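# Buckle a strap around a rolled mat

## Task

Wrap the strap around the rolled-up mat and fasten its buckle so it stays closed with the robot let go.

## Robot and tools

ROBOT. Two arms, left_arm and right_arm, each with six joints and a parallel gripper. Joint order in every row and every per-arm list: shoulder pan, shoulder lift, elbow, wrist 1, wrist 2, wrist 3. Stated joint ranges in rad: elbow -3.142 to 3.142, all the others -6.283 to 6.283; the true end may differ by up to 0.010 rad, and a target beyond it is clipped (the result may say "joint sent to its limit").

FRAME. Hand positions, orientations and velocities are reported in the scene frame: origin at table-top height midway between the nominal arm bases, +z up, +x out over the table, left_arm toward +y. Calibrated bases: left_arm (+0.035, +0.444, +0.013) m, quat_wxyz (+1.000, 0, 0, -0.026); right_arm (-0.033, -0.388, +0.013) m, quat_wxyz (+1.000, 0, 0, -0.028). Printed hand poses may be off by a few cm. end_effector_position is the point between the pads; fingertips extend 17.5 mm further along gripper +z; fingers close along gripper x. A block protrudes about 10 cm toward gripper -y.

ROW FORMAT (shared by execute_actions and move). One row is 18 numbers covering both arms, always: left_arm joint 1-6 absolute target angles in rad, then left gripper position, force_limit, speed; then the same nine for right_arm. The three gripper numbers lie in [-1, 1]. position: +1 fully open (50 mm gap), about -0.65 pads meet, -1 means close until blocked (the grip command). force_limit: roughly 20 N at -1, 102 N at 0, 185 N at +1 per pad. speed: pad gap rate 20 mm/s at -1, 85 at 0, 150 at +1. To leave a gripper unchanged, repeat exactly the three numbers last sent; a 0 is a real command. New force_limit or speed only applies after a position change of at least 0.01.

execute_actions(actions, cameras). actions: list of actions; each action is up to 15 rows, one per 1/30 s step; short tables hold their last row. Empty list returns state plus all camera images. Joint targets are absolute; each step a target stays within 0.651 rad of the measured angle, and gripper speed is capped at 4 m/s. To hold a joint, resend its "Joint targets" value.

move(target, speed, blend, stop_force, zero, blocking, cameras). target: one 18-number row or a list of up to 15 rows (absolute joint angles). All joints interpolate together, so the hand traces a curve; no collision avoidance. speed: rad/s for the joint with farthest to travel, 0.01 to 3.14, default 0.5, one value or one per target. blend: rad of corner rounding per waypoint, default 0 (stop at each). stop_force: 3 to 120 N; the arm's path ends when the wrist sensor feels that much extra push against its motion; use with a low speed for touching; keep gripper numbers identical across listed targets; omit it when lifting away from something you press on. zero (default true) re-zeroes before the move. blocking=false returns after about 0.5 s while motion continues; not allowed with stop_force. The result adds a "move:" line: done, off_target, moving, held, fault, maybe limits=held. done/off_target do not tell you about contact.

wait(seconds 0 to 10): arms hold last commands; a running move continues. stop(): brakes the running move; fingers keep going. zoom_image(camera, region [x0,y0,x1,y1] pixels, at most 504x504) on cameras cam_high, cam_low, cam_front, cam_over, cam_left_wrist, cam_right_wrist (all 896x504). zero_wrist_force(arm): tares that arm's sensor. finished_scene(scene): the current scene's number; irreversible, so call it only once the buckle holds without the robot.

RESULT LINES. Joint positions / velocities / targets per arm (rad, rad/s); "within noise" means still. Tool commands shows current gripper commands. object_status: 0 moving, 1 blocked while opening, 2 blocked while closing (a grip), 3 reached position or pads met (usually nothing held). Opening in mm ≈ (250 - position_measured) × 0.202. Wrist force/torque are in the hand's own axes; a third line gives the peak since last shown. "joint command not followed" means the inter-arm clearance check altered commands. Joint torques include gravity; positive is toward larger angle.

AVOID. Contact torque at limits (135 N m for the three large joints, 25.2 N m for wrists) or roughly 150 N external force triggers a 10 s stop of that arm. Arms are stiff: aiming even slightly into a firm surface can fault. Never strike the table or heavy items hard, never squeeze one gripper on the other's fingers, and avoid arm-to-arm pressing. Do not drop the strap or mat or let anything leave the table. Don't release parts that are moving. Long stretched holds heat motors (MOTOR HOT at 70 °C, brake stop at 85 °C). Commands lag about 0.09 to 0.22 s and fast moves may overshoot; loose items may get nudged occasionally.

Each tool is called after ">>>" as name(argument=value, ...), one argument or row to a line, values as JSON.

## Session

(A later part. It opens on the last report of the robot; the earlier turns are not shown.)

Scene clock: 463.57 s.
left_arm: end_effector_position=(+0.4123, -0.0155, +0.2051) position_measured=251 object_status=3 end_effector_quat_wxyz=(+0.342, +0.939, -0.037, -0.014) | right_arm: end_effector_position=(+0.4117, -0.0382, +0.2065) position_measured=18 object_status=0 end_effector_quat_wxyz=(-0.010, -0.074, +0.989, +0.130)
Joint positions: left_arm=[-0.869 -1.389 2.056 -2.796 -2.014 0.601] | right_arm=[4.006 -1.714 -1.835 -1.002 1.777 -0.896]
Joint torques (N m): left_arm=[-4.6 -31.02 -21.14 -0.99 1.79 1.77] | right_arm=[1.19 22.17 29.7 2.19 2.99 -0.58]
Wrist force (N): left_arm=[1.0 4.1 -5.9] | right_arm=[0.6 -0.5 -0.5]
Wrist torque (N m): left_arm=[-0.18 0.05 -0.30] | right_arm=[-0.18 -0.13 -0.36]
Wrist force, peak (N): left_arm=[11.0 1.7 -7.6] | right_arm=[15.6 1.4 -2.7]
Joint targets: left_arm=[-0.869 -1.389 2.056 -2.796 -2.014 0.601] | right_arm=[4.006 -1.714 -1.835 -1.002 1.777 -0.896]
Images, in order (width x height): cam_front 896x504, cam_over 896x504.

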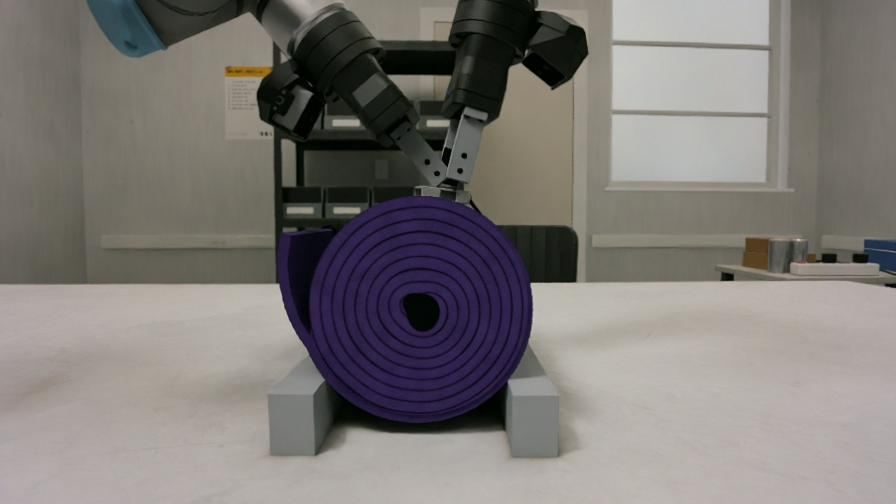

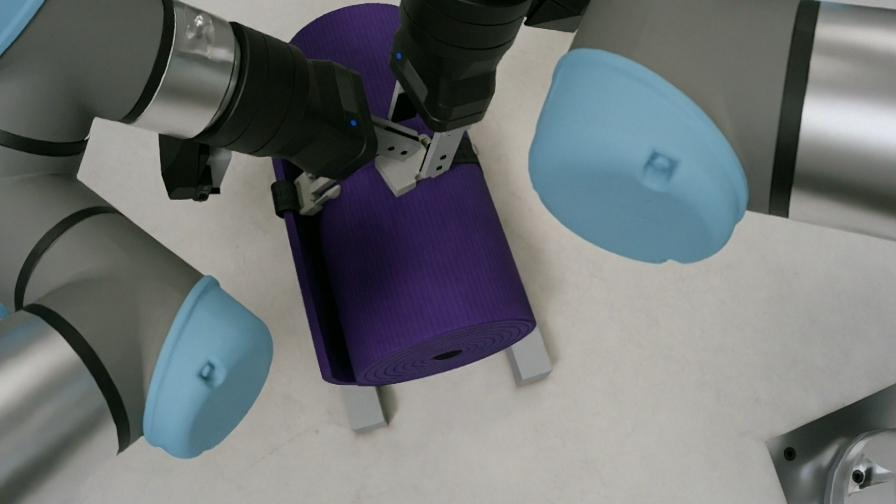

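>>> move(
  target=[
    [-0.8686,-1.4344,2.0181,-2.7134,-2.0140,0.6010,-1,-1,0,4.0063,-1.7138,-1.8346,-1.0016,1.7771,-0.8958,0.9,-0.75,-0.5],
    [-0.8368,-1.5238,1.9363,-2.3087,-1.8668,0.7131,-1,-1,0,4.0063,-1.7138,-1.8346,-1.0016,1.7771,-0.8958,0.9,-0.75,-0.5],
  ],
  speed=[0.05,0.2],
  cameras=["cam_right_wrist","cam_front","cam_over"],
)

>>> zoom_image(
  camera="cam_right_wrist",
  region=[300, 150, 660, 350],
)

>>> zoom_image(
  camera="cam_front",
  region=[330, 110, 530, 230],
)

>>> zoom_image(
  camera="cam_over",
  region=[250, 70, 490, 220],
)

Scene clock: 483.00 s.
left_arm: end_effector_position=(+0.4287, +0.0508, +0.2397) position_measured=251 object_status=3 end_effector_quat_wxyz=(+0.216, +0.976, -0.039, -0.008) | right_arm: end_effector_position=(+0.4117, -0.0382, +0.2065) position_measured=18 object_status=3 end_effector_quat_wxyz=(-0.010, -0.074, +0.989, +0.130)
Joint positions: left_arm=[-0.837 -1.524 1.936 -2.309 -1.867 0.713] | right_arm=[4.006 -1.714 -1.835 -1.002 1.777 -0.896]
Joint torques (N m): left_arm=[-4.83 -21.77 -17.15 -5.36 -2.5 -2.61] | right_arm=[5.48 37.51 17.9 2.31 3.05 -0.47]
Wrist force (N): left_arm=[-0.9 -2.5 2.0] | right_arm=[0.6 -0.5 -0.4]
Wrist torque (N m): left_arm=[-0.27 0.03 -0.34] | right_arm=[-0.18 -0.13 -0.37]
Wrist force, peak (N): left_arm=[0.2 5.2 -7.0] | right_arm=[0.8 -0.7 -0.7]
Joint targets: left_arm=[-0.837 -1.524 1.936 -2.309 -1.867 0.713] | right_arm=[4.006 -1.714 -1.835 -1.002 1.777 -0.896]
move: done
Images, in order (width x height): cam_front 896x504, cam_over 896x504, cam_right_wrist 896x504.

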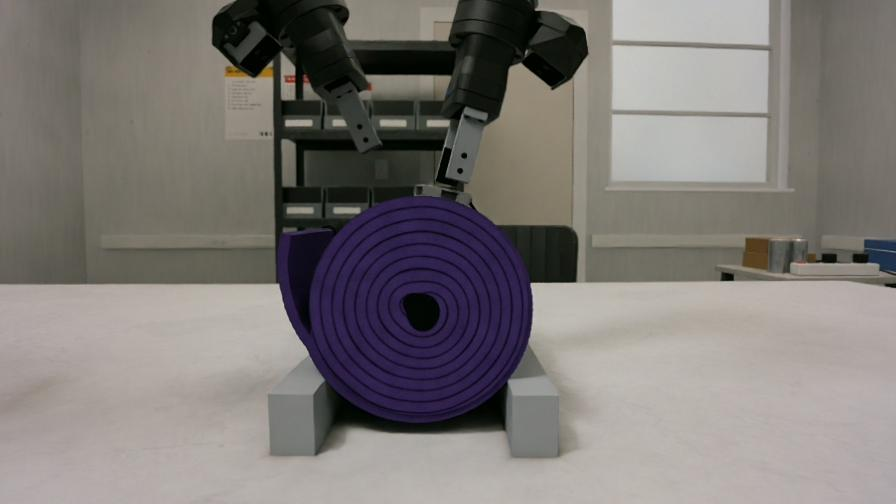

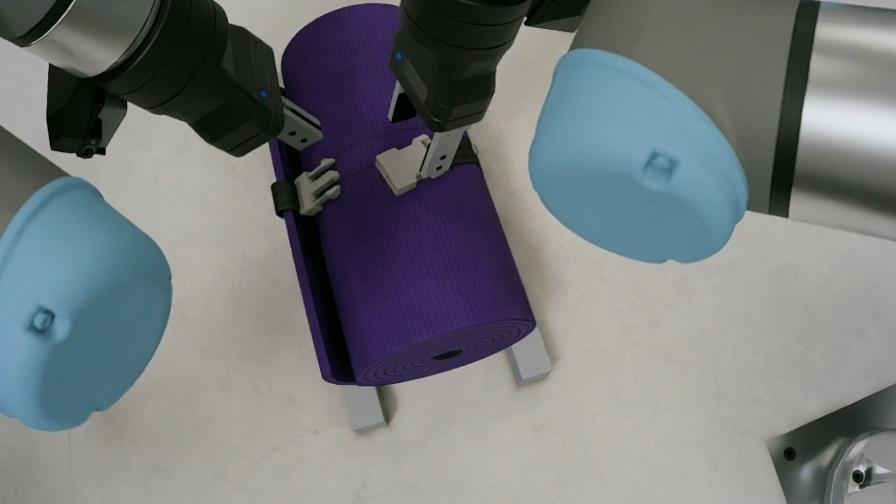

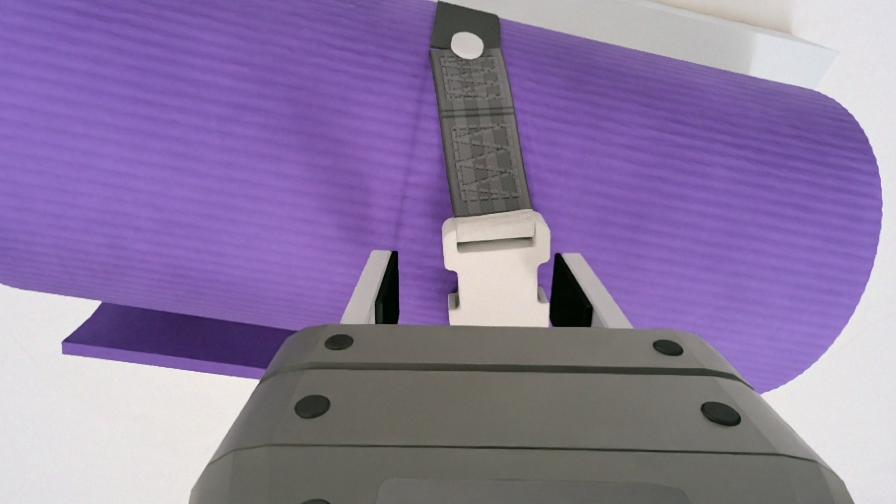

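Scaled by 1.400.

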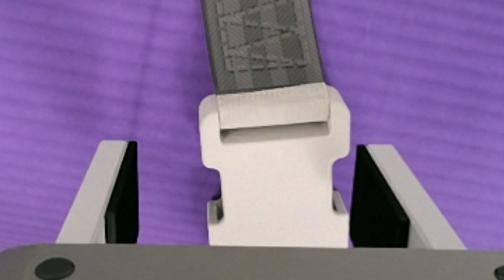

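Scaled by 2.520.

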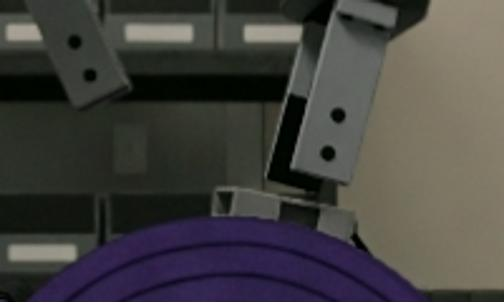

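Scaled by 2.100.

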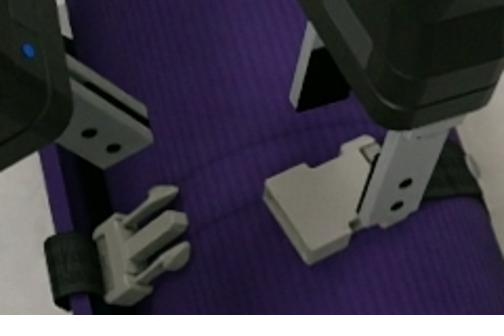

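>>> move(
  target=[
    [-0.8368,-1.5238,1.9363,-2.3087,-1.8668,0.7131,-1,-1,0,4.0148,-1.7056,-1.8553,-0.9873,1.7757,-0.8870,0.9,-0.75,-0.5],
    [-0.8368,-1.5238,1.9363,-2.3087,-1.8668,0.7131,-1,-1,0,4.0148,-1.7225,-1.8808,-0.9449,1.7757,-0.8870,0.9,-0.75,-0.5],
    [-0.8368,-1.5238,1.9363,-2.3087,-1.8668,0.7131,-1,-1,0,4.0148,-1.7225,-1.8808,-0.9449,1.7757,-0.8870,-1,-0.75,-1],
  ],
  speed=0.04,
  cameras=["cam_right_wrist","cam_front"],
)

>>> zoom_image(
  camera="cam_right_wrist",
  region=[300, 150, 660, 350],
)

Scene clock: 501.57 s.
left_arm: end_effector_position=(+0.4287, +0.0508, +0.2395) position_measured=251 object_status=3 end_effector_quat_wxyz=(+0.216, +0.976, -0.039, -0.009) | right_arm: end_effector_position=(+0.4055, -0.0383, +0.1866) position_measured=83 object_status=0 end_effector_quat_wxyz=(-0.010, -0.074, +0.989, +0.130)
Joint positions: left_arm=[-0.837 -1.524 1.936 -2.309 -1.867 0.713] | right_arm=[4.015 -1.723 -1.881 -0.945 1.776 -0.887]
Joint torques (N m): left_arm=[-8.7 -21.83 -17.33 -1.61 -2.36 -2.4] | right_arm=[4.67 23.07 25.04 1.46 2.13 -0.83]
Wrist force (N): left_arm=[-0.9 -2.5 2.1] | right_arm=[-3.5 -0.2 -7.2]
Wrist torque (N m): left_arm=[-0.27 0.03 -0.33] | right_arm=[-0.15 -0.33 -0.38]
Wrist force, peak (N): left_arm=[-0.8 -2.7 2.0] | right_arm=[5.0 1.0 -18.6]
Joint targets: left_arm=[-0.837 -1.524 1.936 -2.309 -1.867 0.713] | right_arm=[4.015 -1.722 -1.881 -0.945 1.776 -0.887]
move: done
Images, in order (width x height): cam_front 896x504, cam_right_wrist 896x504.

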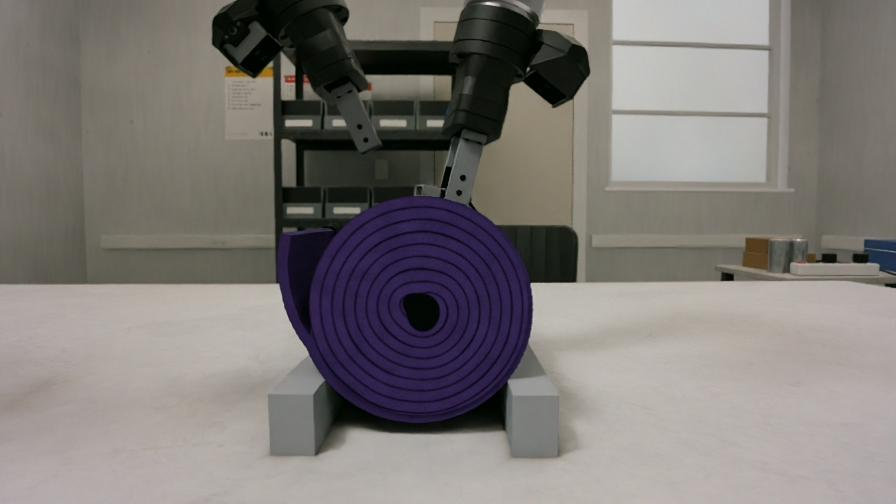

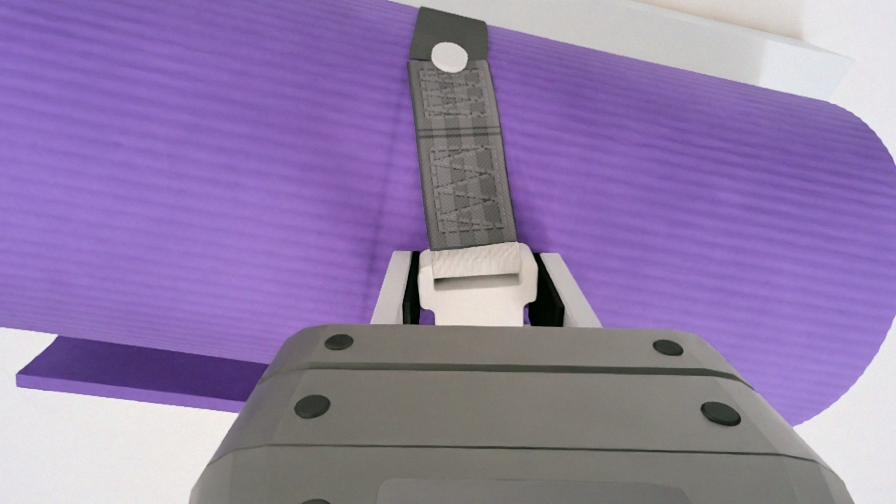

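Scaled by 1.400.

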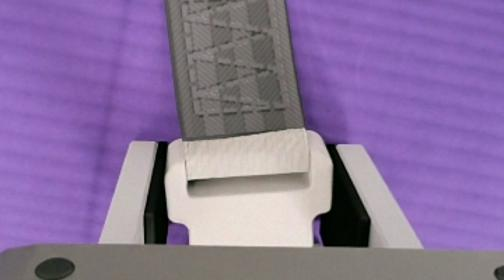

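>>> move(
  target=[
    [-0.8368,-1.5238,1.9363,-2.3087,-1.8668,0.7131,-1,-1,0,3.9921,-1.7009,-1.9092,-0.8964,1.7334,-0.6592,-1,-0.75,-1],
  ],
  speed=0.06,
  cameras=[],
)

>>> move(
  target=[
    [-0.8368,-1.5238,1.9363,-2.3087,-1.8668,0.7131,-1,-1,0,3.9921,-1.7103,-1.9214,-0.8748,1.7334,-0.6592,-1,-0.75,-1],
  ],
  speed=0.03,
  stop_force=6,
  cameras=["cam_right_wrist","cam_front","cam_over"],
)

>>> zoom_image(
  camera="cam_front",
  region=[330, 110, 530, 230],
)

>>> zoom_image(
  camera="cam_over",
  region=[250, 70, 490, 220],
)

Scene clock: 512.53 s.
left_arm: end_effector_position=(+0.4287, +0.0508, +0.2395) position_measured=251 object_status=3 end_effector_quat_wxyz=(+0.216, +0.976, -0.039, -0.009) | right_arm: end_effector_position=(+0.4209, -0.0561, +0.1896) position_measured=83 object_status=2 end_effector_quat_wxyz=(+0.007, +0.050, +0.990, +0.130) end_effector_velocity=(+0.000, +0.000, +0.000) end_effector_angular_velocity=(+0.001, -0.001, +0.005)
Joint positions: left_arm=[-0.837 -1.524 1.936 -2.309 -1.867 0.713] | right_arm=[3.992 -1.701 -1.909 -0.896 1.733 -0.659]
Joint velocities: left_arm=[within noise] | right_arm=[0 0 -0.001 0.001 0.001 -0.005]
Joint torques (N m): left_arm=[-9.47 -21.98 -17.29 -1.61 -1.88 -2.13] | right_arm=[-3.04 34.1 17.57 3.47 -1.08 -0.9]
Wrist force (N): left_arm=[-1.0 -2.5 1.9] | right_arm=[0.4 -0.4 -0.4]
Wrist torque (N m): left_arm=[-0.27 0.05 -0.34] | right_arm=[-0.20 -0.08 -0.36]
Wrist force, peak (N): left_arm=[-0.9 -2.6 2.1] | right_arm=[-2.9 -0.4 -8.8]
Joint targets: left_arm=[-0.837 -1.524 1.936 -2.309 -1.867 0.713] | right_arm=[3.992 -1.701 -1.909 -0.896 1.733 -0.659]
move: done
No camera images: "cameras" was empty.

Scene clock: 513.87 s.
left_arm: end_effector_position=(+0.4287, +0.0508, +0.2395) position_measured=251 object_status=3 end_effector_quat_wxyz=(+0.216, +0.976, -0.039, -0.009) | right_arm: end_effector_position=(+0.4209, -0.0560, +0.1815) position_measured=83 object_status=2 end_effector_quat_wxyz=(+0.007, +0.050, +0.990, +0.130)
Joint positions: left_arm=[-0.837 -1.524 1.936 -2.309 -1.867 0.713] | right_arm=[3.992 -1.71 -1.922 -0.875 1.733 -0.659]
Joint torques (N m): left_arm=[-9.02 -21.64 -18.1 -1.7 -1.87 -2.38] | right_arm=[4.73 16.78 14.66 3.43 2.34 -1.29]
Wrist force (N): left_arm=[-0.8 -2.5 1.8] | right_arm=[2.6 -2.1 -6.2]
Wrist torque (N m): left_arm=[-0.27 0.02 -0.34] | right_arm=[-0.37 0.04 -0.42]
Wrist force, peak (N): left_arm=[-1.1 -2.6 2.0] | right_arm=[3.3 -1.6 -7.5]
Joint targets: left_arm=[-0.837 -1.524 1.936 -2.309 -1.867 0.713] | right_arm=[3.992 -1.710 -1.922 -0.875 1.733 -0.659]
move: contact (right_arm)
Images, in order (width x height): cam_front 896x504, cam_over 896x504, cam_right_wrist 896x504.

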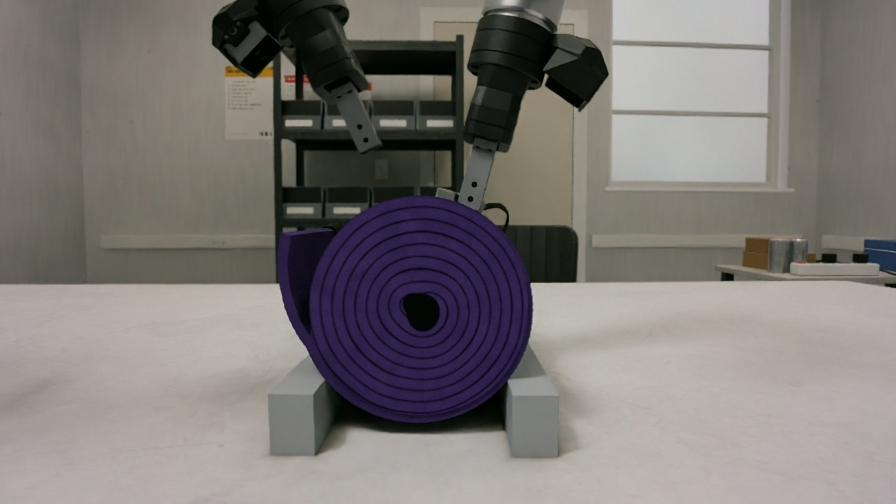

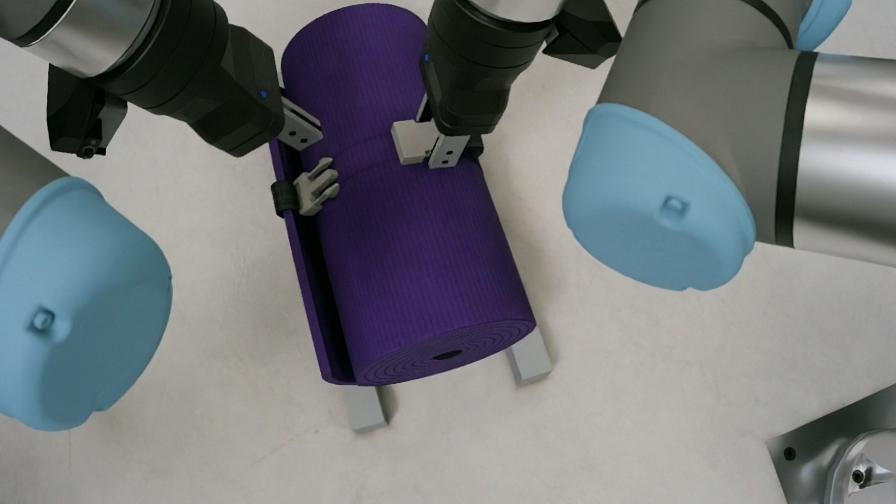

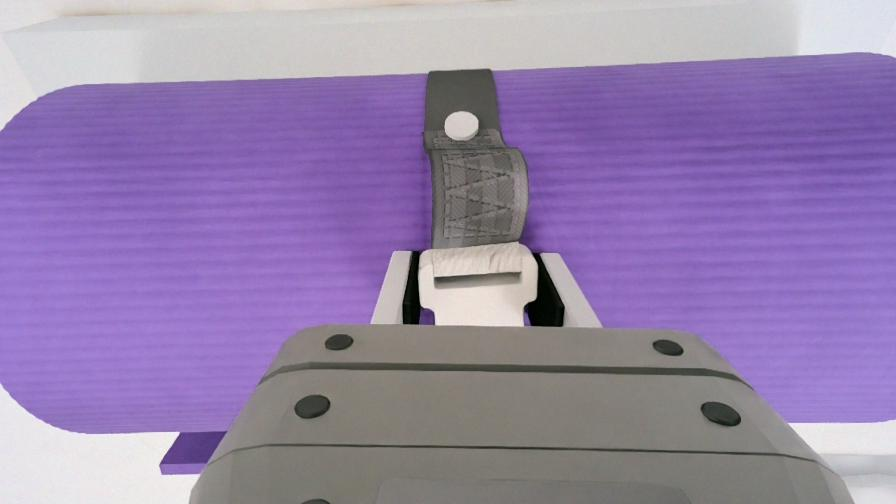

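Scaled by 2.520.

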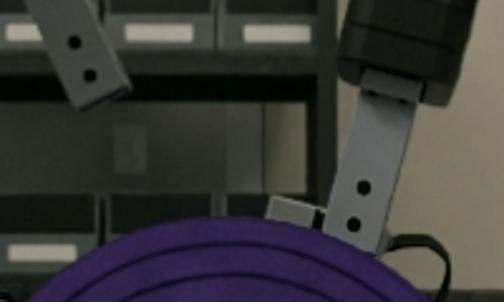

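Scaled by 2.100.

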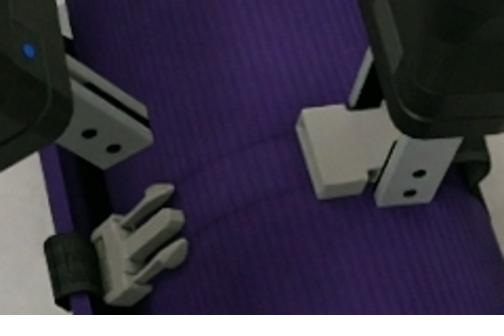

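>>> move(
  target=[
    [-0.8368,-1.5238,1.9363,-2.3087,-1.8668,0.7131,-1,-1,0,3.9921,-1.7103,-1.9214,-0.8748,1.7334,-0.6592,0.62,-0.75,-1],
    [-0.8368,-1.5238,1.9363,-2.3087,-1.8668,0.7131,-1,-1,0,3.9921,-1.6701,-1.8601,-0.9763,1.7334,-0.6592,0.62,-0.75,-1],
    [-0.8368,-1.5238,1.9363,-2.3087,-1.8668,0.7131,-1,-1,0,3.7578,-1.7315,-2.2124,-0.1250,2.2090,-0.6709,0.8,-0.75,-1],
  ],
  speed=[0.04,0.06,0.2],
  cameras=["cam_right_wrist","cam_front","cam_over"],
)

>>> zoom_image(
  camera="cam_front",
  region=[330, 110, 530, 230],
)

>>> zoom_image(
  camera="cam_right_wrist",
  region=[300, 100, 660, 350],
)

Scene clock: 538.87 s.
left_arm: end_effector_position=(+0.4287, +0.0508, +0.2395) position_measured=251 object_status=3 end_effector_quat_wxyz=(+0.216, +0.976, -0.039, -0.009) | right_arm: end_effector_position=(+0.4175, -0.0805, +0.2061) position_measured=32 object_status=0 end_effector_quat_wxyz=(+0.025, +0.055, +0.905, +0.422)
Joint positions: left_arm=[-0.837 -1.524 1.936 -2.309 -1.867 0.713] | right_arm=[3.758 -1.732 -2.212 -0.125 2.209 -0.671]
Joint torques (N m): left_arm=[-8.39 -22.13 -17.48 -1.69 -1.29 -2] | right_arm=[6.47 35 26.77 5 -1.63 0.2]
Wrist force (N): left_arm=[-0.8 -2.5 1.8] | right_arm=[-0.5 -0.9 0.0]
Wrist torque (N m): left_arm=[-0.27 0.02 -0.34] | right_arm=[-0.21 0.24 -0.59]
Wrist force, peak (N): left_arm=[-1.0 -2.7 2.1] | right_arm=[3.3 -1.7 -7.9]
Joint targets: left_arm=[-0.837 -1.524 1.936 -2.309 -1.867 0.713] | right_arm=[3.758 -1.732 -2.212 -0.125 2.209 -0.671]
move: done
Images, in order (width x height): cam_front 896x504, cam_over 896x504, cam_right_wrist 896x504.

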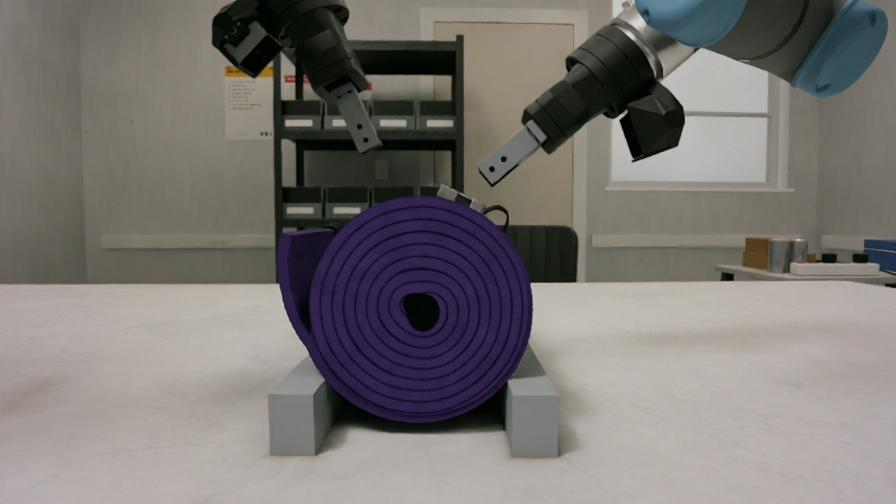

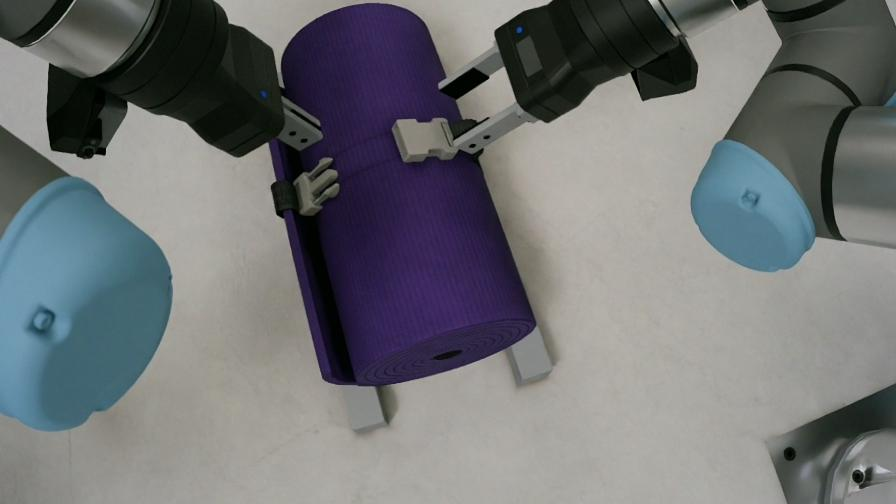

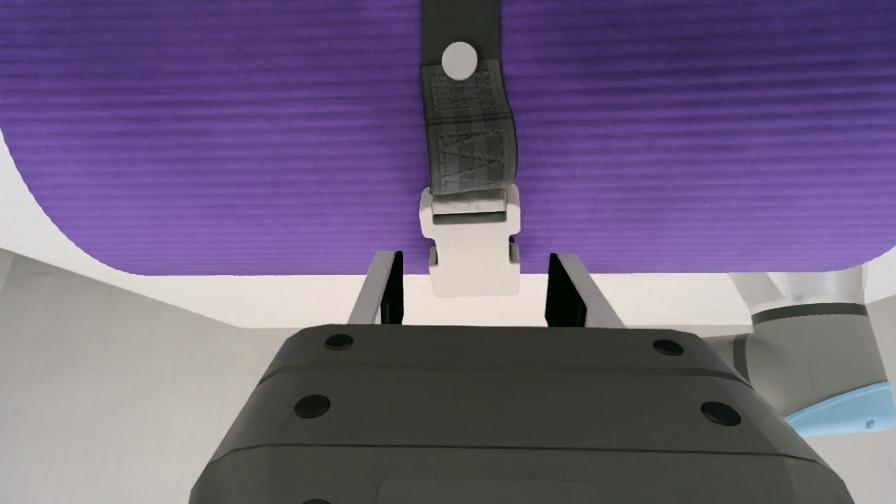

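Scaled by 2.520.

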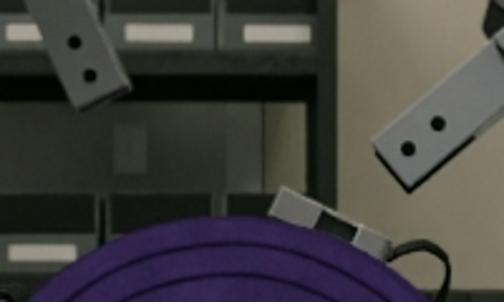

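Scaled by 1.400.

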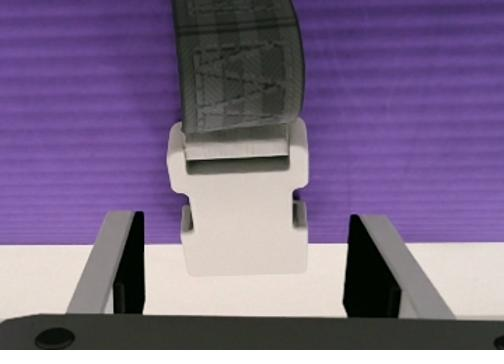

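>>> move(
  target=[
    [-0.8368,-1.5238,1.9363,-2.3087,-1.8668,0.7131,-1,-1,0,3.7158,-1.8301,-2.2569,0.1173,2.3100,-0.6332,0.8,-0.75,-1],
  ],
  speed=0.1,
  cameras=[],
)

>>> move(
  target=[
    [-0.8368,-1.5238,1.9363,-2.3087,-1.8668,0.7131,-1,-1,0,3.7634,-1.8957,-2.2393,0.1958,2.2772,-0.5869,0.8,-0.75,-1],
  ],
  speed=0.04,
  stop_force=7,
  cameras=["cam_right_wrist","cam_front","cam_over"],
)

>>> zoom_image(
  camera="cam_front",
  region=[330, 110, 530, 230],
)

>>> zoom_image(
  camera="cam_right_wrist",
  region=[300, 150, 660, 350],
)

>>> zoom_image(
  camera="cam_over",
  region=[350, 70, 510, 190],
)

Scene clock: 563.83 s.
left_arm: end_effector_position=(+0.4287, +0.0508, +0.2395) position_measured=251 object_status=3 end_effector_quat_wxyz=(+0.216, +0.976, -0.039, -0.009) | right_arm: end_effector_position=(+0.4167, -0.0840, +0.1942) position_measured=32 object_status=3 end_effector_quat_wxyz=(+0.029, +0.053, +0.877, +0.476)
Joint positions: left_arm=[-0.837 -1.524 1.936 -2.309 -1.867 0.713] | right_arm=[3.716 -1.83 -2.257 0.117 2.31 -0.633]
Joint torques (N m): left_arm=[-9.31 -22.33 -17.12 -1.6 -1.04 -1.57] | right_arm=[5.44 36.31 18.33 2.03 -1.22 -0.4]
Wrist force (N): left_arm=[-1.0 -2.5 2.1] | right_arm=[-0.4 -1.4 -0.3]
Wrist torque (N m): left_arm=[-0.28 0.05 -0.33] | right_arm=[-0.25 0.26 -0.72]
Wrist force, peak (N): left_arm=[-0.9 -2.6 2.3] | right_arm=[-0.6 -1.9 -0.2]
Joint targets: left_arm=[-0.837 -1.524 1.936 -2.309 -1.867 0.713] | right_arm=[3.716 -1.830 -2.257 0.117 2.310 -0.633]
move: done
No camera images: "cameras" was empty.

Scene clock: 566.63 s.
left_arm: end_effector_position=(+0.4287, +0.0508, +0.2395) position_measured=251 object_status=3 end_effector_quat_wxyz=(+0.216, +0.976, -0.039, -0.009) | right_arm: end_effector_position=(+0.4196, -0.0621, +0.1800) position_measured=32 object_status=3 end_effector_quat_wxyz=(+0.029, +0.053, +0.877, +0.476)
Joint positions: left_arm=[-0.837 -1.524 1.936 -2.309 -1.867 0.713] | right_arm=[3.758 -1.888 -2.241 0.186 2.281 -0.593]
Joint torques (N m): left_arm=[-9.21 -22.44 -18.44 -1.5 -0.85 -1.72] | right_arm=[-5.53 36.74 4.91 4.56 3.53 -0.87]
Wrist force (N): left_arm=[-0.9 -2.3 1.9] | right_arm=[0.7 -0.8 -7.5]
Wrist torque (N m): left_arm=[-0.25 0.03 -0.34] | right_arm=[-0.21 0.42 -0.68]
Wrist force, peak (N): left_arm=[-0.9 -2.7 2.1] | right_arm=[0.9 -1.0 -17.7]
Joint targets: left_arm=[-0.837 -1.524 1.936 -2.309 -1.867 0.713] | right_arm=[3.758 -1.888 -2.241 0.186 2.281 -0.593]
move: contact (right_arm)
Images, in order (width x height): cam_front 896x504, cam_over 896x504, cam_right_wrist 896x504.

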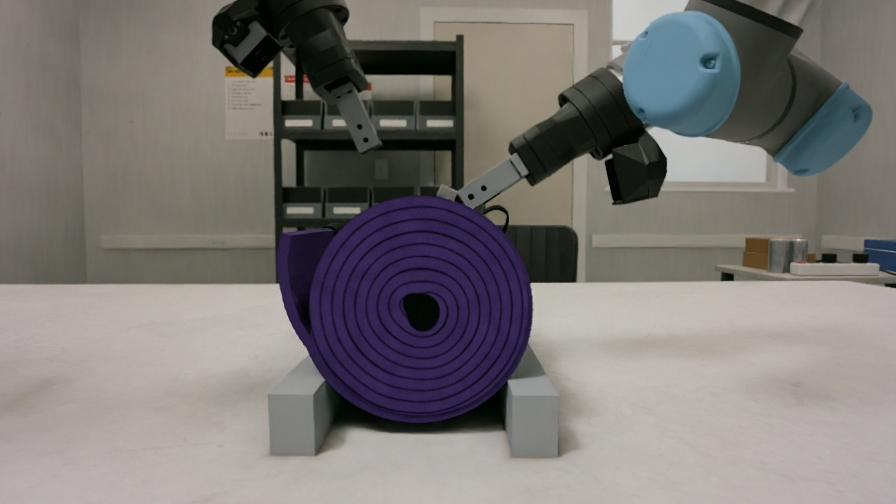

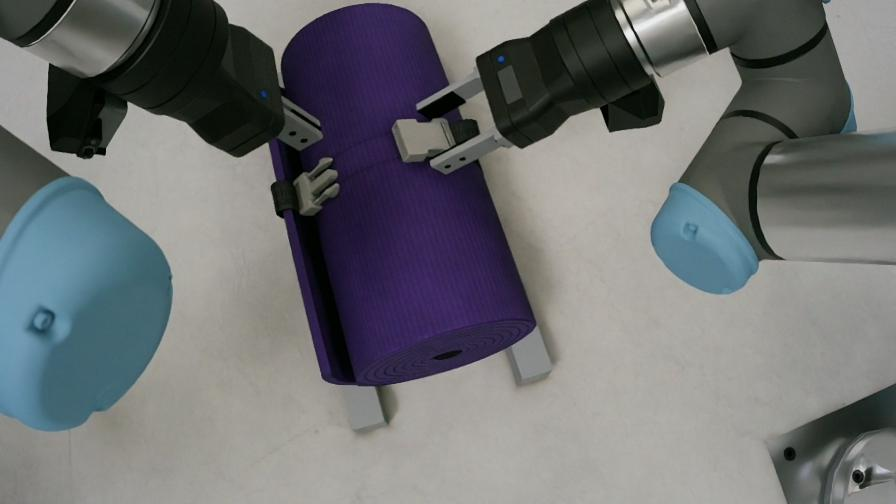

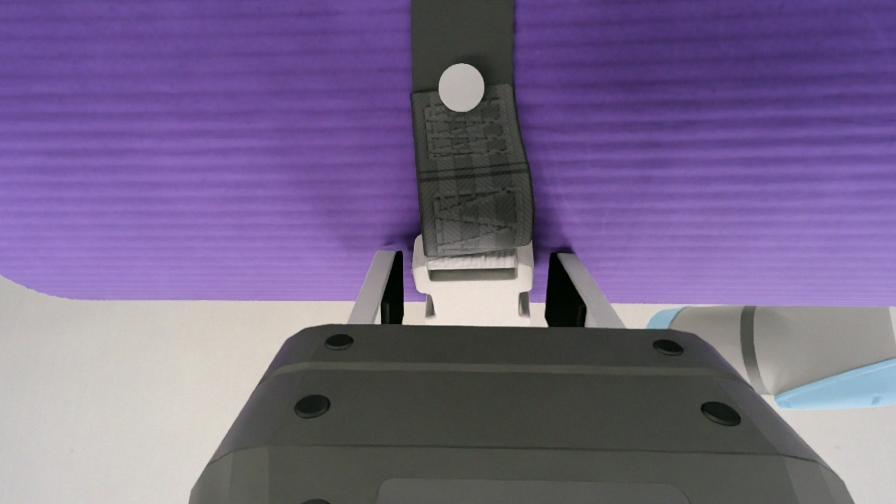

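Scaled by 2.520.

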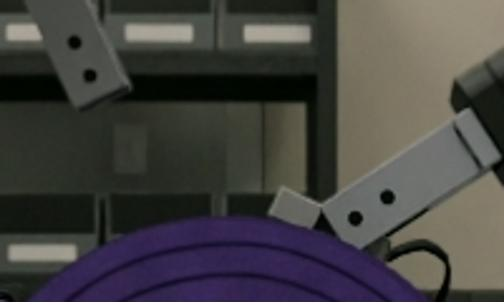

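Scaled by 1.400.

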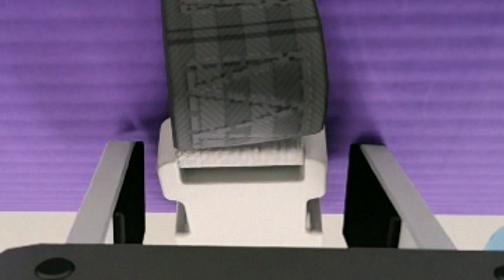

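Scaled by 3.150.

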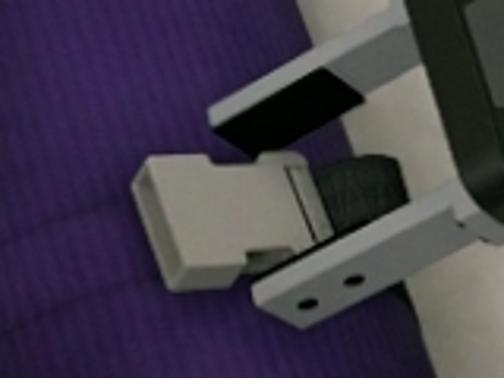

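>>> move(
  target=[
    [-0.8368,-1.5238,1.9363,-2.3087,-1.8668,0.7131,-1,-1,0,3.7647,-1.8909,-2.2368,0.1894,2.2764,-0.5860,0.8,-0.75,-1],
    [-0.8368,-1.5238,1.9363,-2.3087,-1.8668,0.7131,-1,-1,0,3.7647,-1.8909,-2.2368,0.1894,2.2764,-0.5860,-1,-0.5,-1],
  ],
  speed=0.03,
  cameras=["cam_right_wrist","cam_front","cam_over"],
)

>>> zoom_image(
  camera="cam_front",
  region=[390, 150, 490, 220],
)

>>> zoom_image(
  camera="cam_right_wrist",
  region=[300, 150, 660, 350],
)

>>> zoom_image(
  camera="cam_over",
  region=[350, 70, 510, 190],
)

Scene clock: 579.80 s.
left_arm: end_effector_position=(+0.4287, +0.0508, +0.2395) position_measured=251 object_status=3 end_effector_quat_wxyz=(+0.216, +0.976, -0.039, -0.009) | right_arm: end_effector_position=(+0.4200, -0.0582, +0.1802) position_measured=86 object_status=2 end_effector_quat_wxyz=(+0.029, +0.053, +0.877, +0.476)
Joint positions: left_arm=[-0.837 -1.524 1.936 -2.309 -1.867 0.713] | right_arm=[3.765 -1.891 -2.237 0.189 2.276 -0.586]
Joint torques (N m): left_arm=[-8.73 -22.76 -17.76 -1.62 -0.68 -1.5] | right_arm=[-5.87 8.37 2.43 -0.2 -1.84 -0.85]
Wrist force (N): left_arm=[-0.9 -2.5 1.9] | right_arm=[13.1 14.6 -23.9]
Wrist torque (N m): left_arm=[-0.27 0.04 -0.33] | right_arm=[0.15 0.92 -0.36]
Wrist force, peak (N): left_arm=[-1.0 -2.6 2.0] | right_arm=[9.9 5.3 -39.2]
Joint targets: left_arm=[-0.837 -1.524 1.936 -2.309 -1.867 0.713] | right_arm=[3.765 -1.891 -2.237 0.189 2.276 -0.586]
move: done
Images, in order (width x height): cam_front 896x504, cam_over 896x504, cam_right_wrist 896x504.

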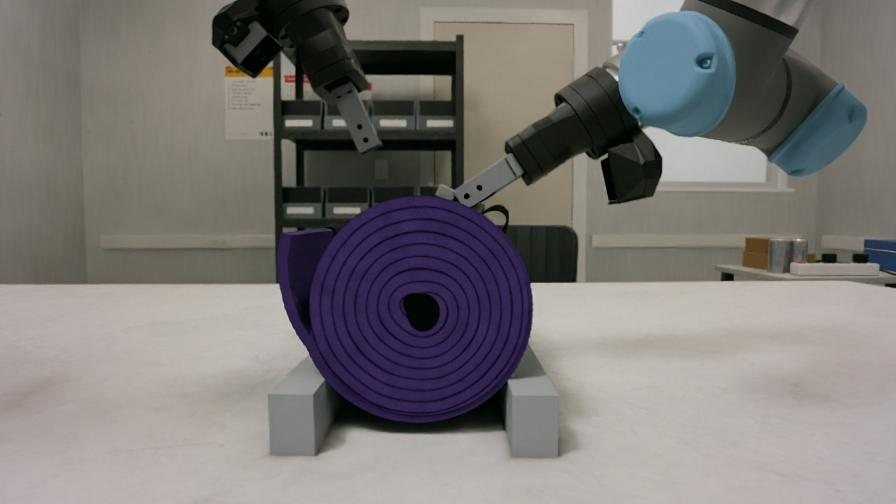

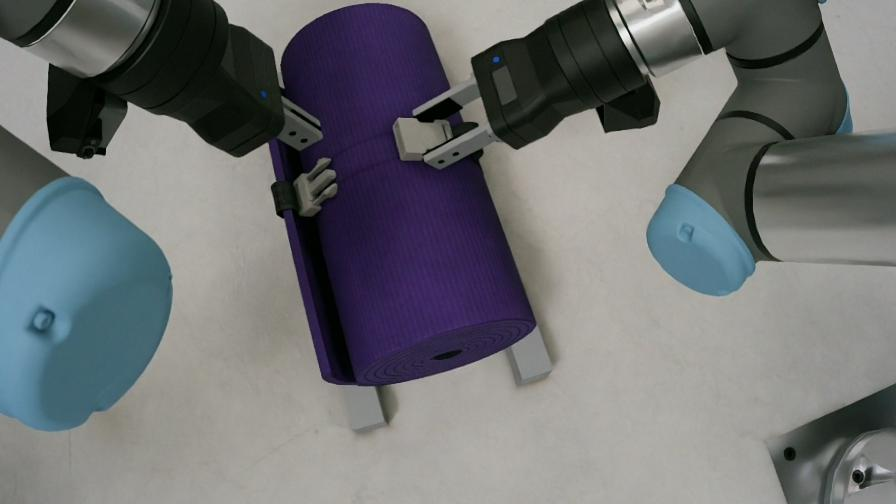

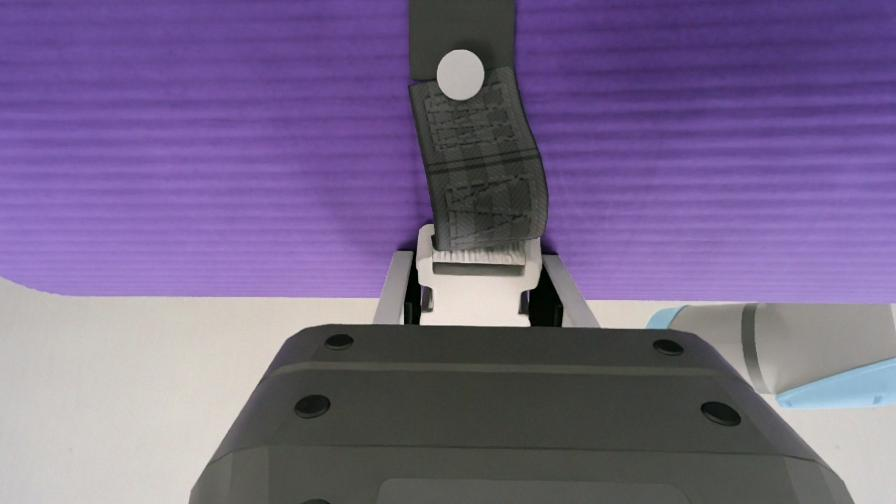

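Scaled by 5.040.

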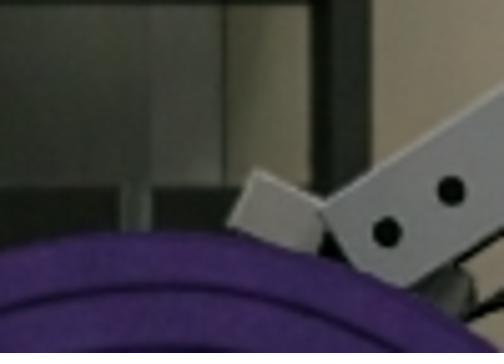

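Scaled by 1.400.

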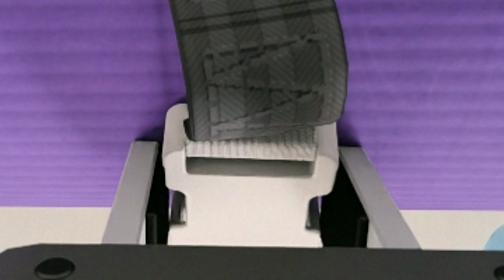

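Scaled by 3.150.

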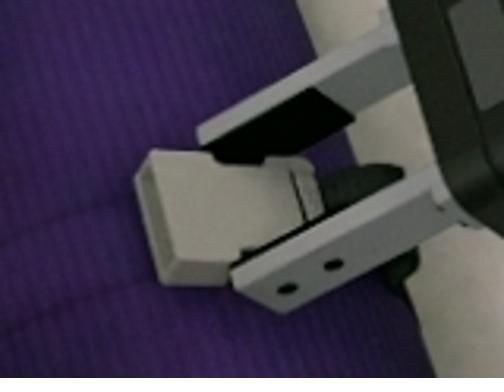

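>>> move(
  target=[
    [-0.8368,-1.5238,1.9363,-2.3087,-1.8668,0.7131,-1,-1,0,3.7647,-1.8909,-2.2368,0.1894,2.2764,-0.5860,-0.98,0.7,-1],
    [-0.8368,-1.5238,1.9363,-2.3087,-1.8668,0.7131,0.62,-0.9,-0.5,3.8140,-1.7084,-2.1476,-0.2645,2.1222,-0.6620,-0.98,0.7,-1],
  ],
  speed=[0.03,0.08],
  cameras=["cam_right_wrist","cam_front","cam_over","cam_left_wrist"],
)

>>> zoom_image(
  camera="cam_front",
  region=[330, 110, 530, 230],
)

>>> zoom_image(
  camera="cam_left_wrist",
  region=[300, 100, 660, 350],
)

>>> zoom_image(
  camera="cam_over",
  region=[250, 70, 490, 220],
)

Scene clock: 602.37 s.
left_arm: end_effector_position=(+0.4287, +0.0508, +0.2395) position_measured=59 object_status=0 end_effector_quat_wxyz=(+0.216, +0.976, -0.039, -0.009) | right_arm: end_effector_position=(+0.4228, -0.0620, +0.2117) position_measured=93 object_status=2 end_effector_quat_wxyz=(+0.023, +0.056, +0.922, +0.382)
Joint positions: left_arm=[-0.837 -1.524 1.936 -2.309 -1.867 0.713] | right_arm=[3.814 -1.708 -2.148 -0.264 2.122 -0.662]
Joint torques (N m): left_arm=[-9.15 -21.99 -16.85 -1.62 -0.16 -1.21] | right_arm=[-7.06 16.84 11.77 5.12 3.95 1.1]
Wrist force (N): left_arm=[-0.9 -2.5 1.6] | right_arm=[0.5 -4.4 1.3]
Wrist torque (N m): left_arm=[-0.27 0.02 -0.33] | right_arm=[-0.45 0.13 -0.55]
Wrist force, peak (N): left_arm=[-0.8 -2.8 2.0] | right_arm=[13.4 15.8 -24.7]
Joint targets: left_arm=[-0.837 -1.524 1.936 -2.309 -1.867 0.713] | right_arm=[3.814 -1.708 -2.148 -0.264 2.122 -0.662]
move: done
Images, in order (width x height): cam_front 896x504, cam_over 896x504, cam_left_wrist 896x504, cam_right_wrist 896x504.

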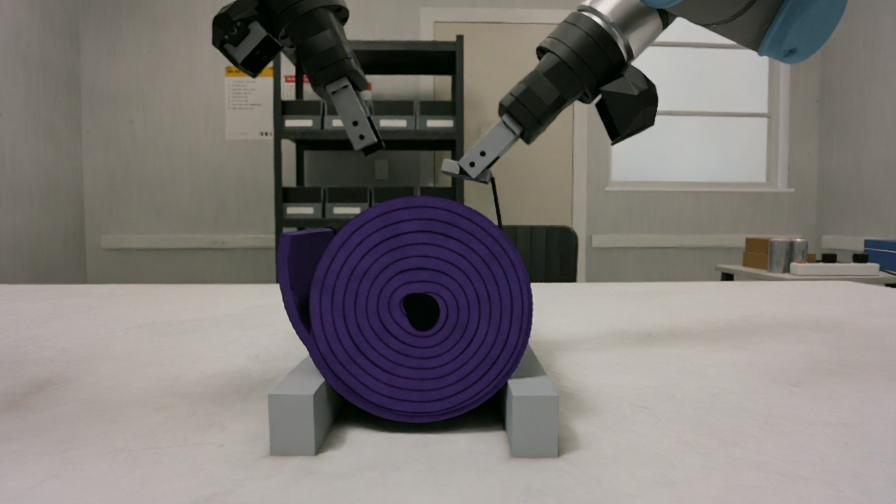

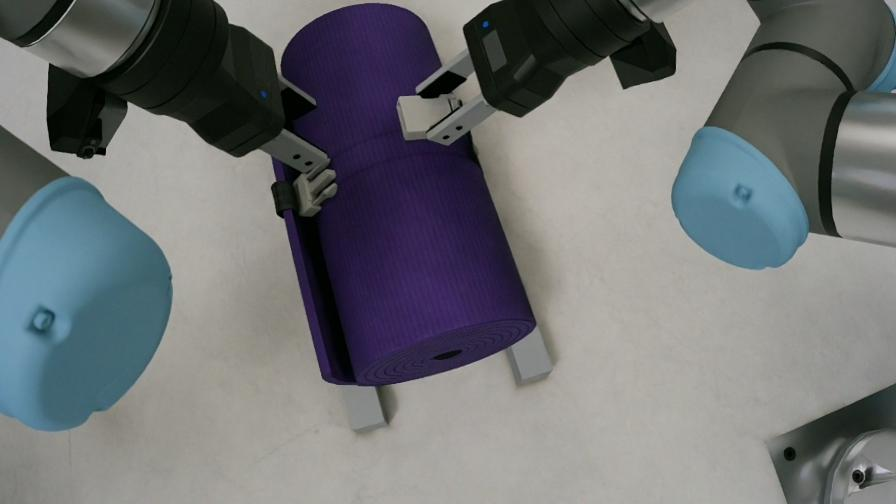

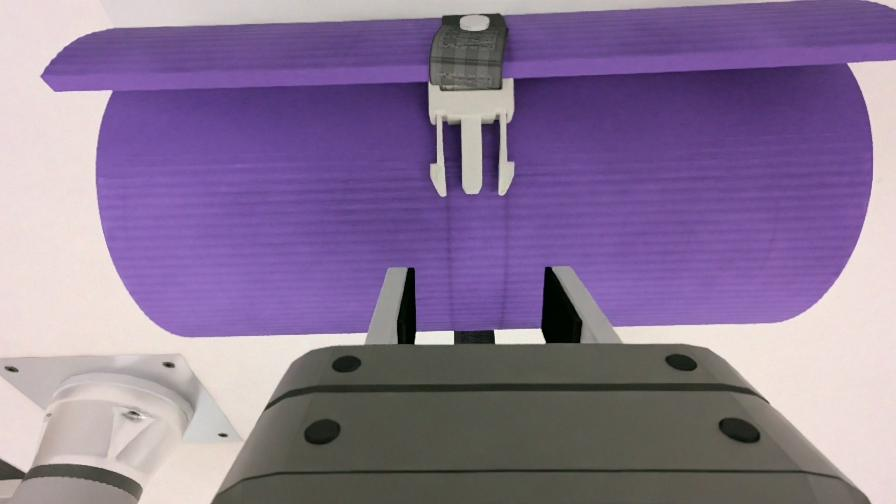

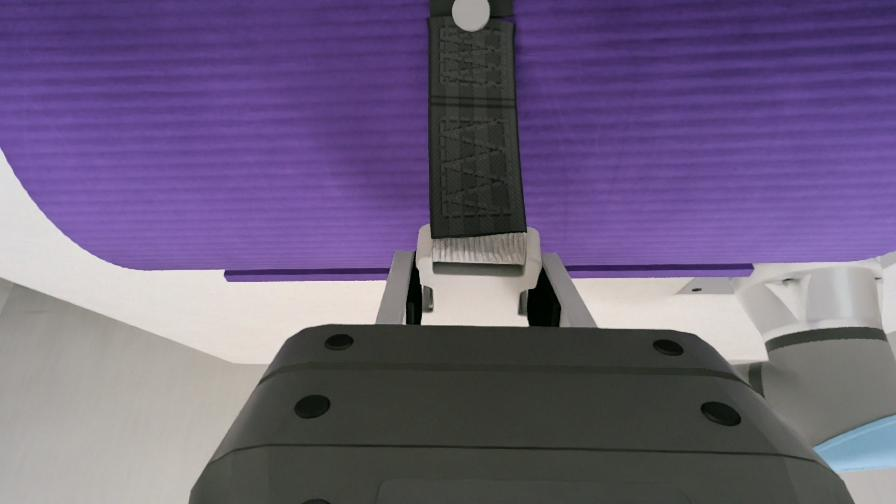

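Scaled by 2.520.

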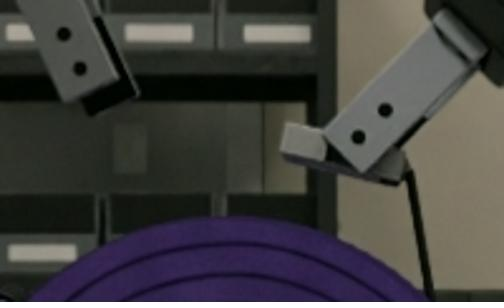

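Scaled by 1.400.

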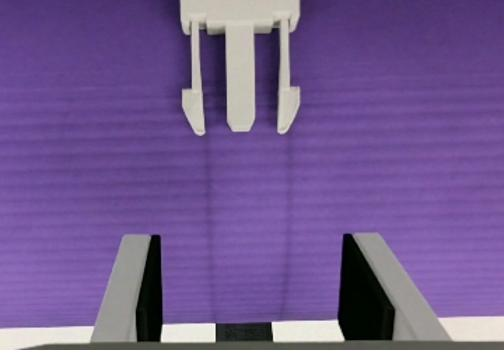

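Scaled by 2.100.

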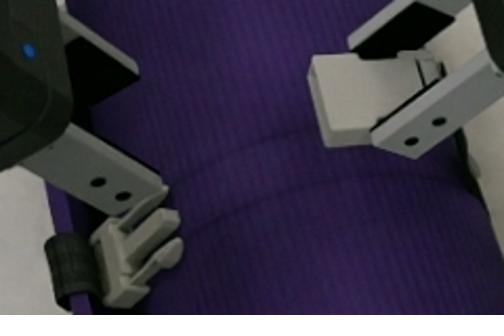

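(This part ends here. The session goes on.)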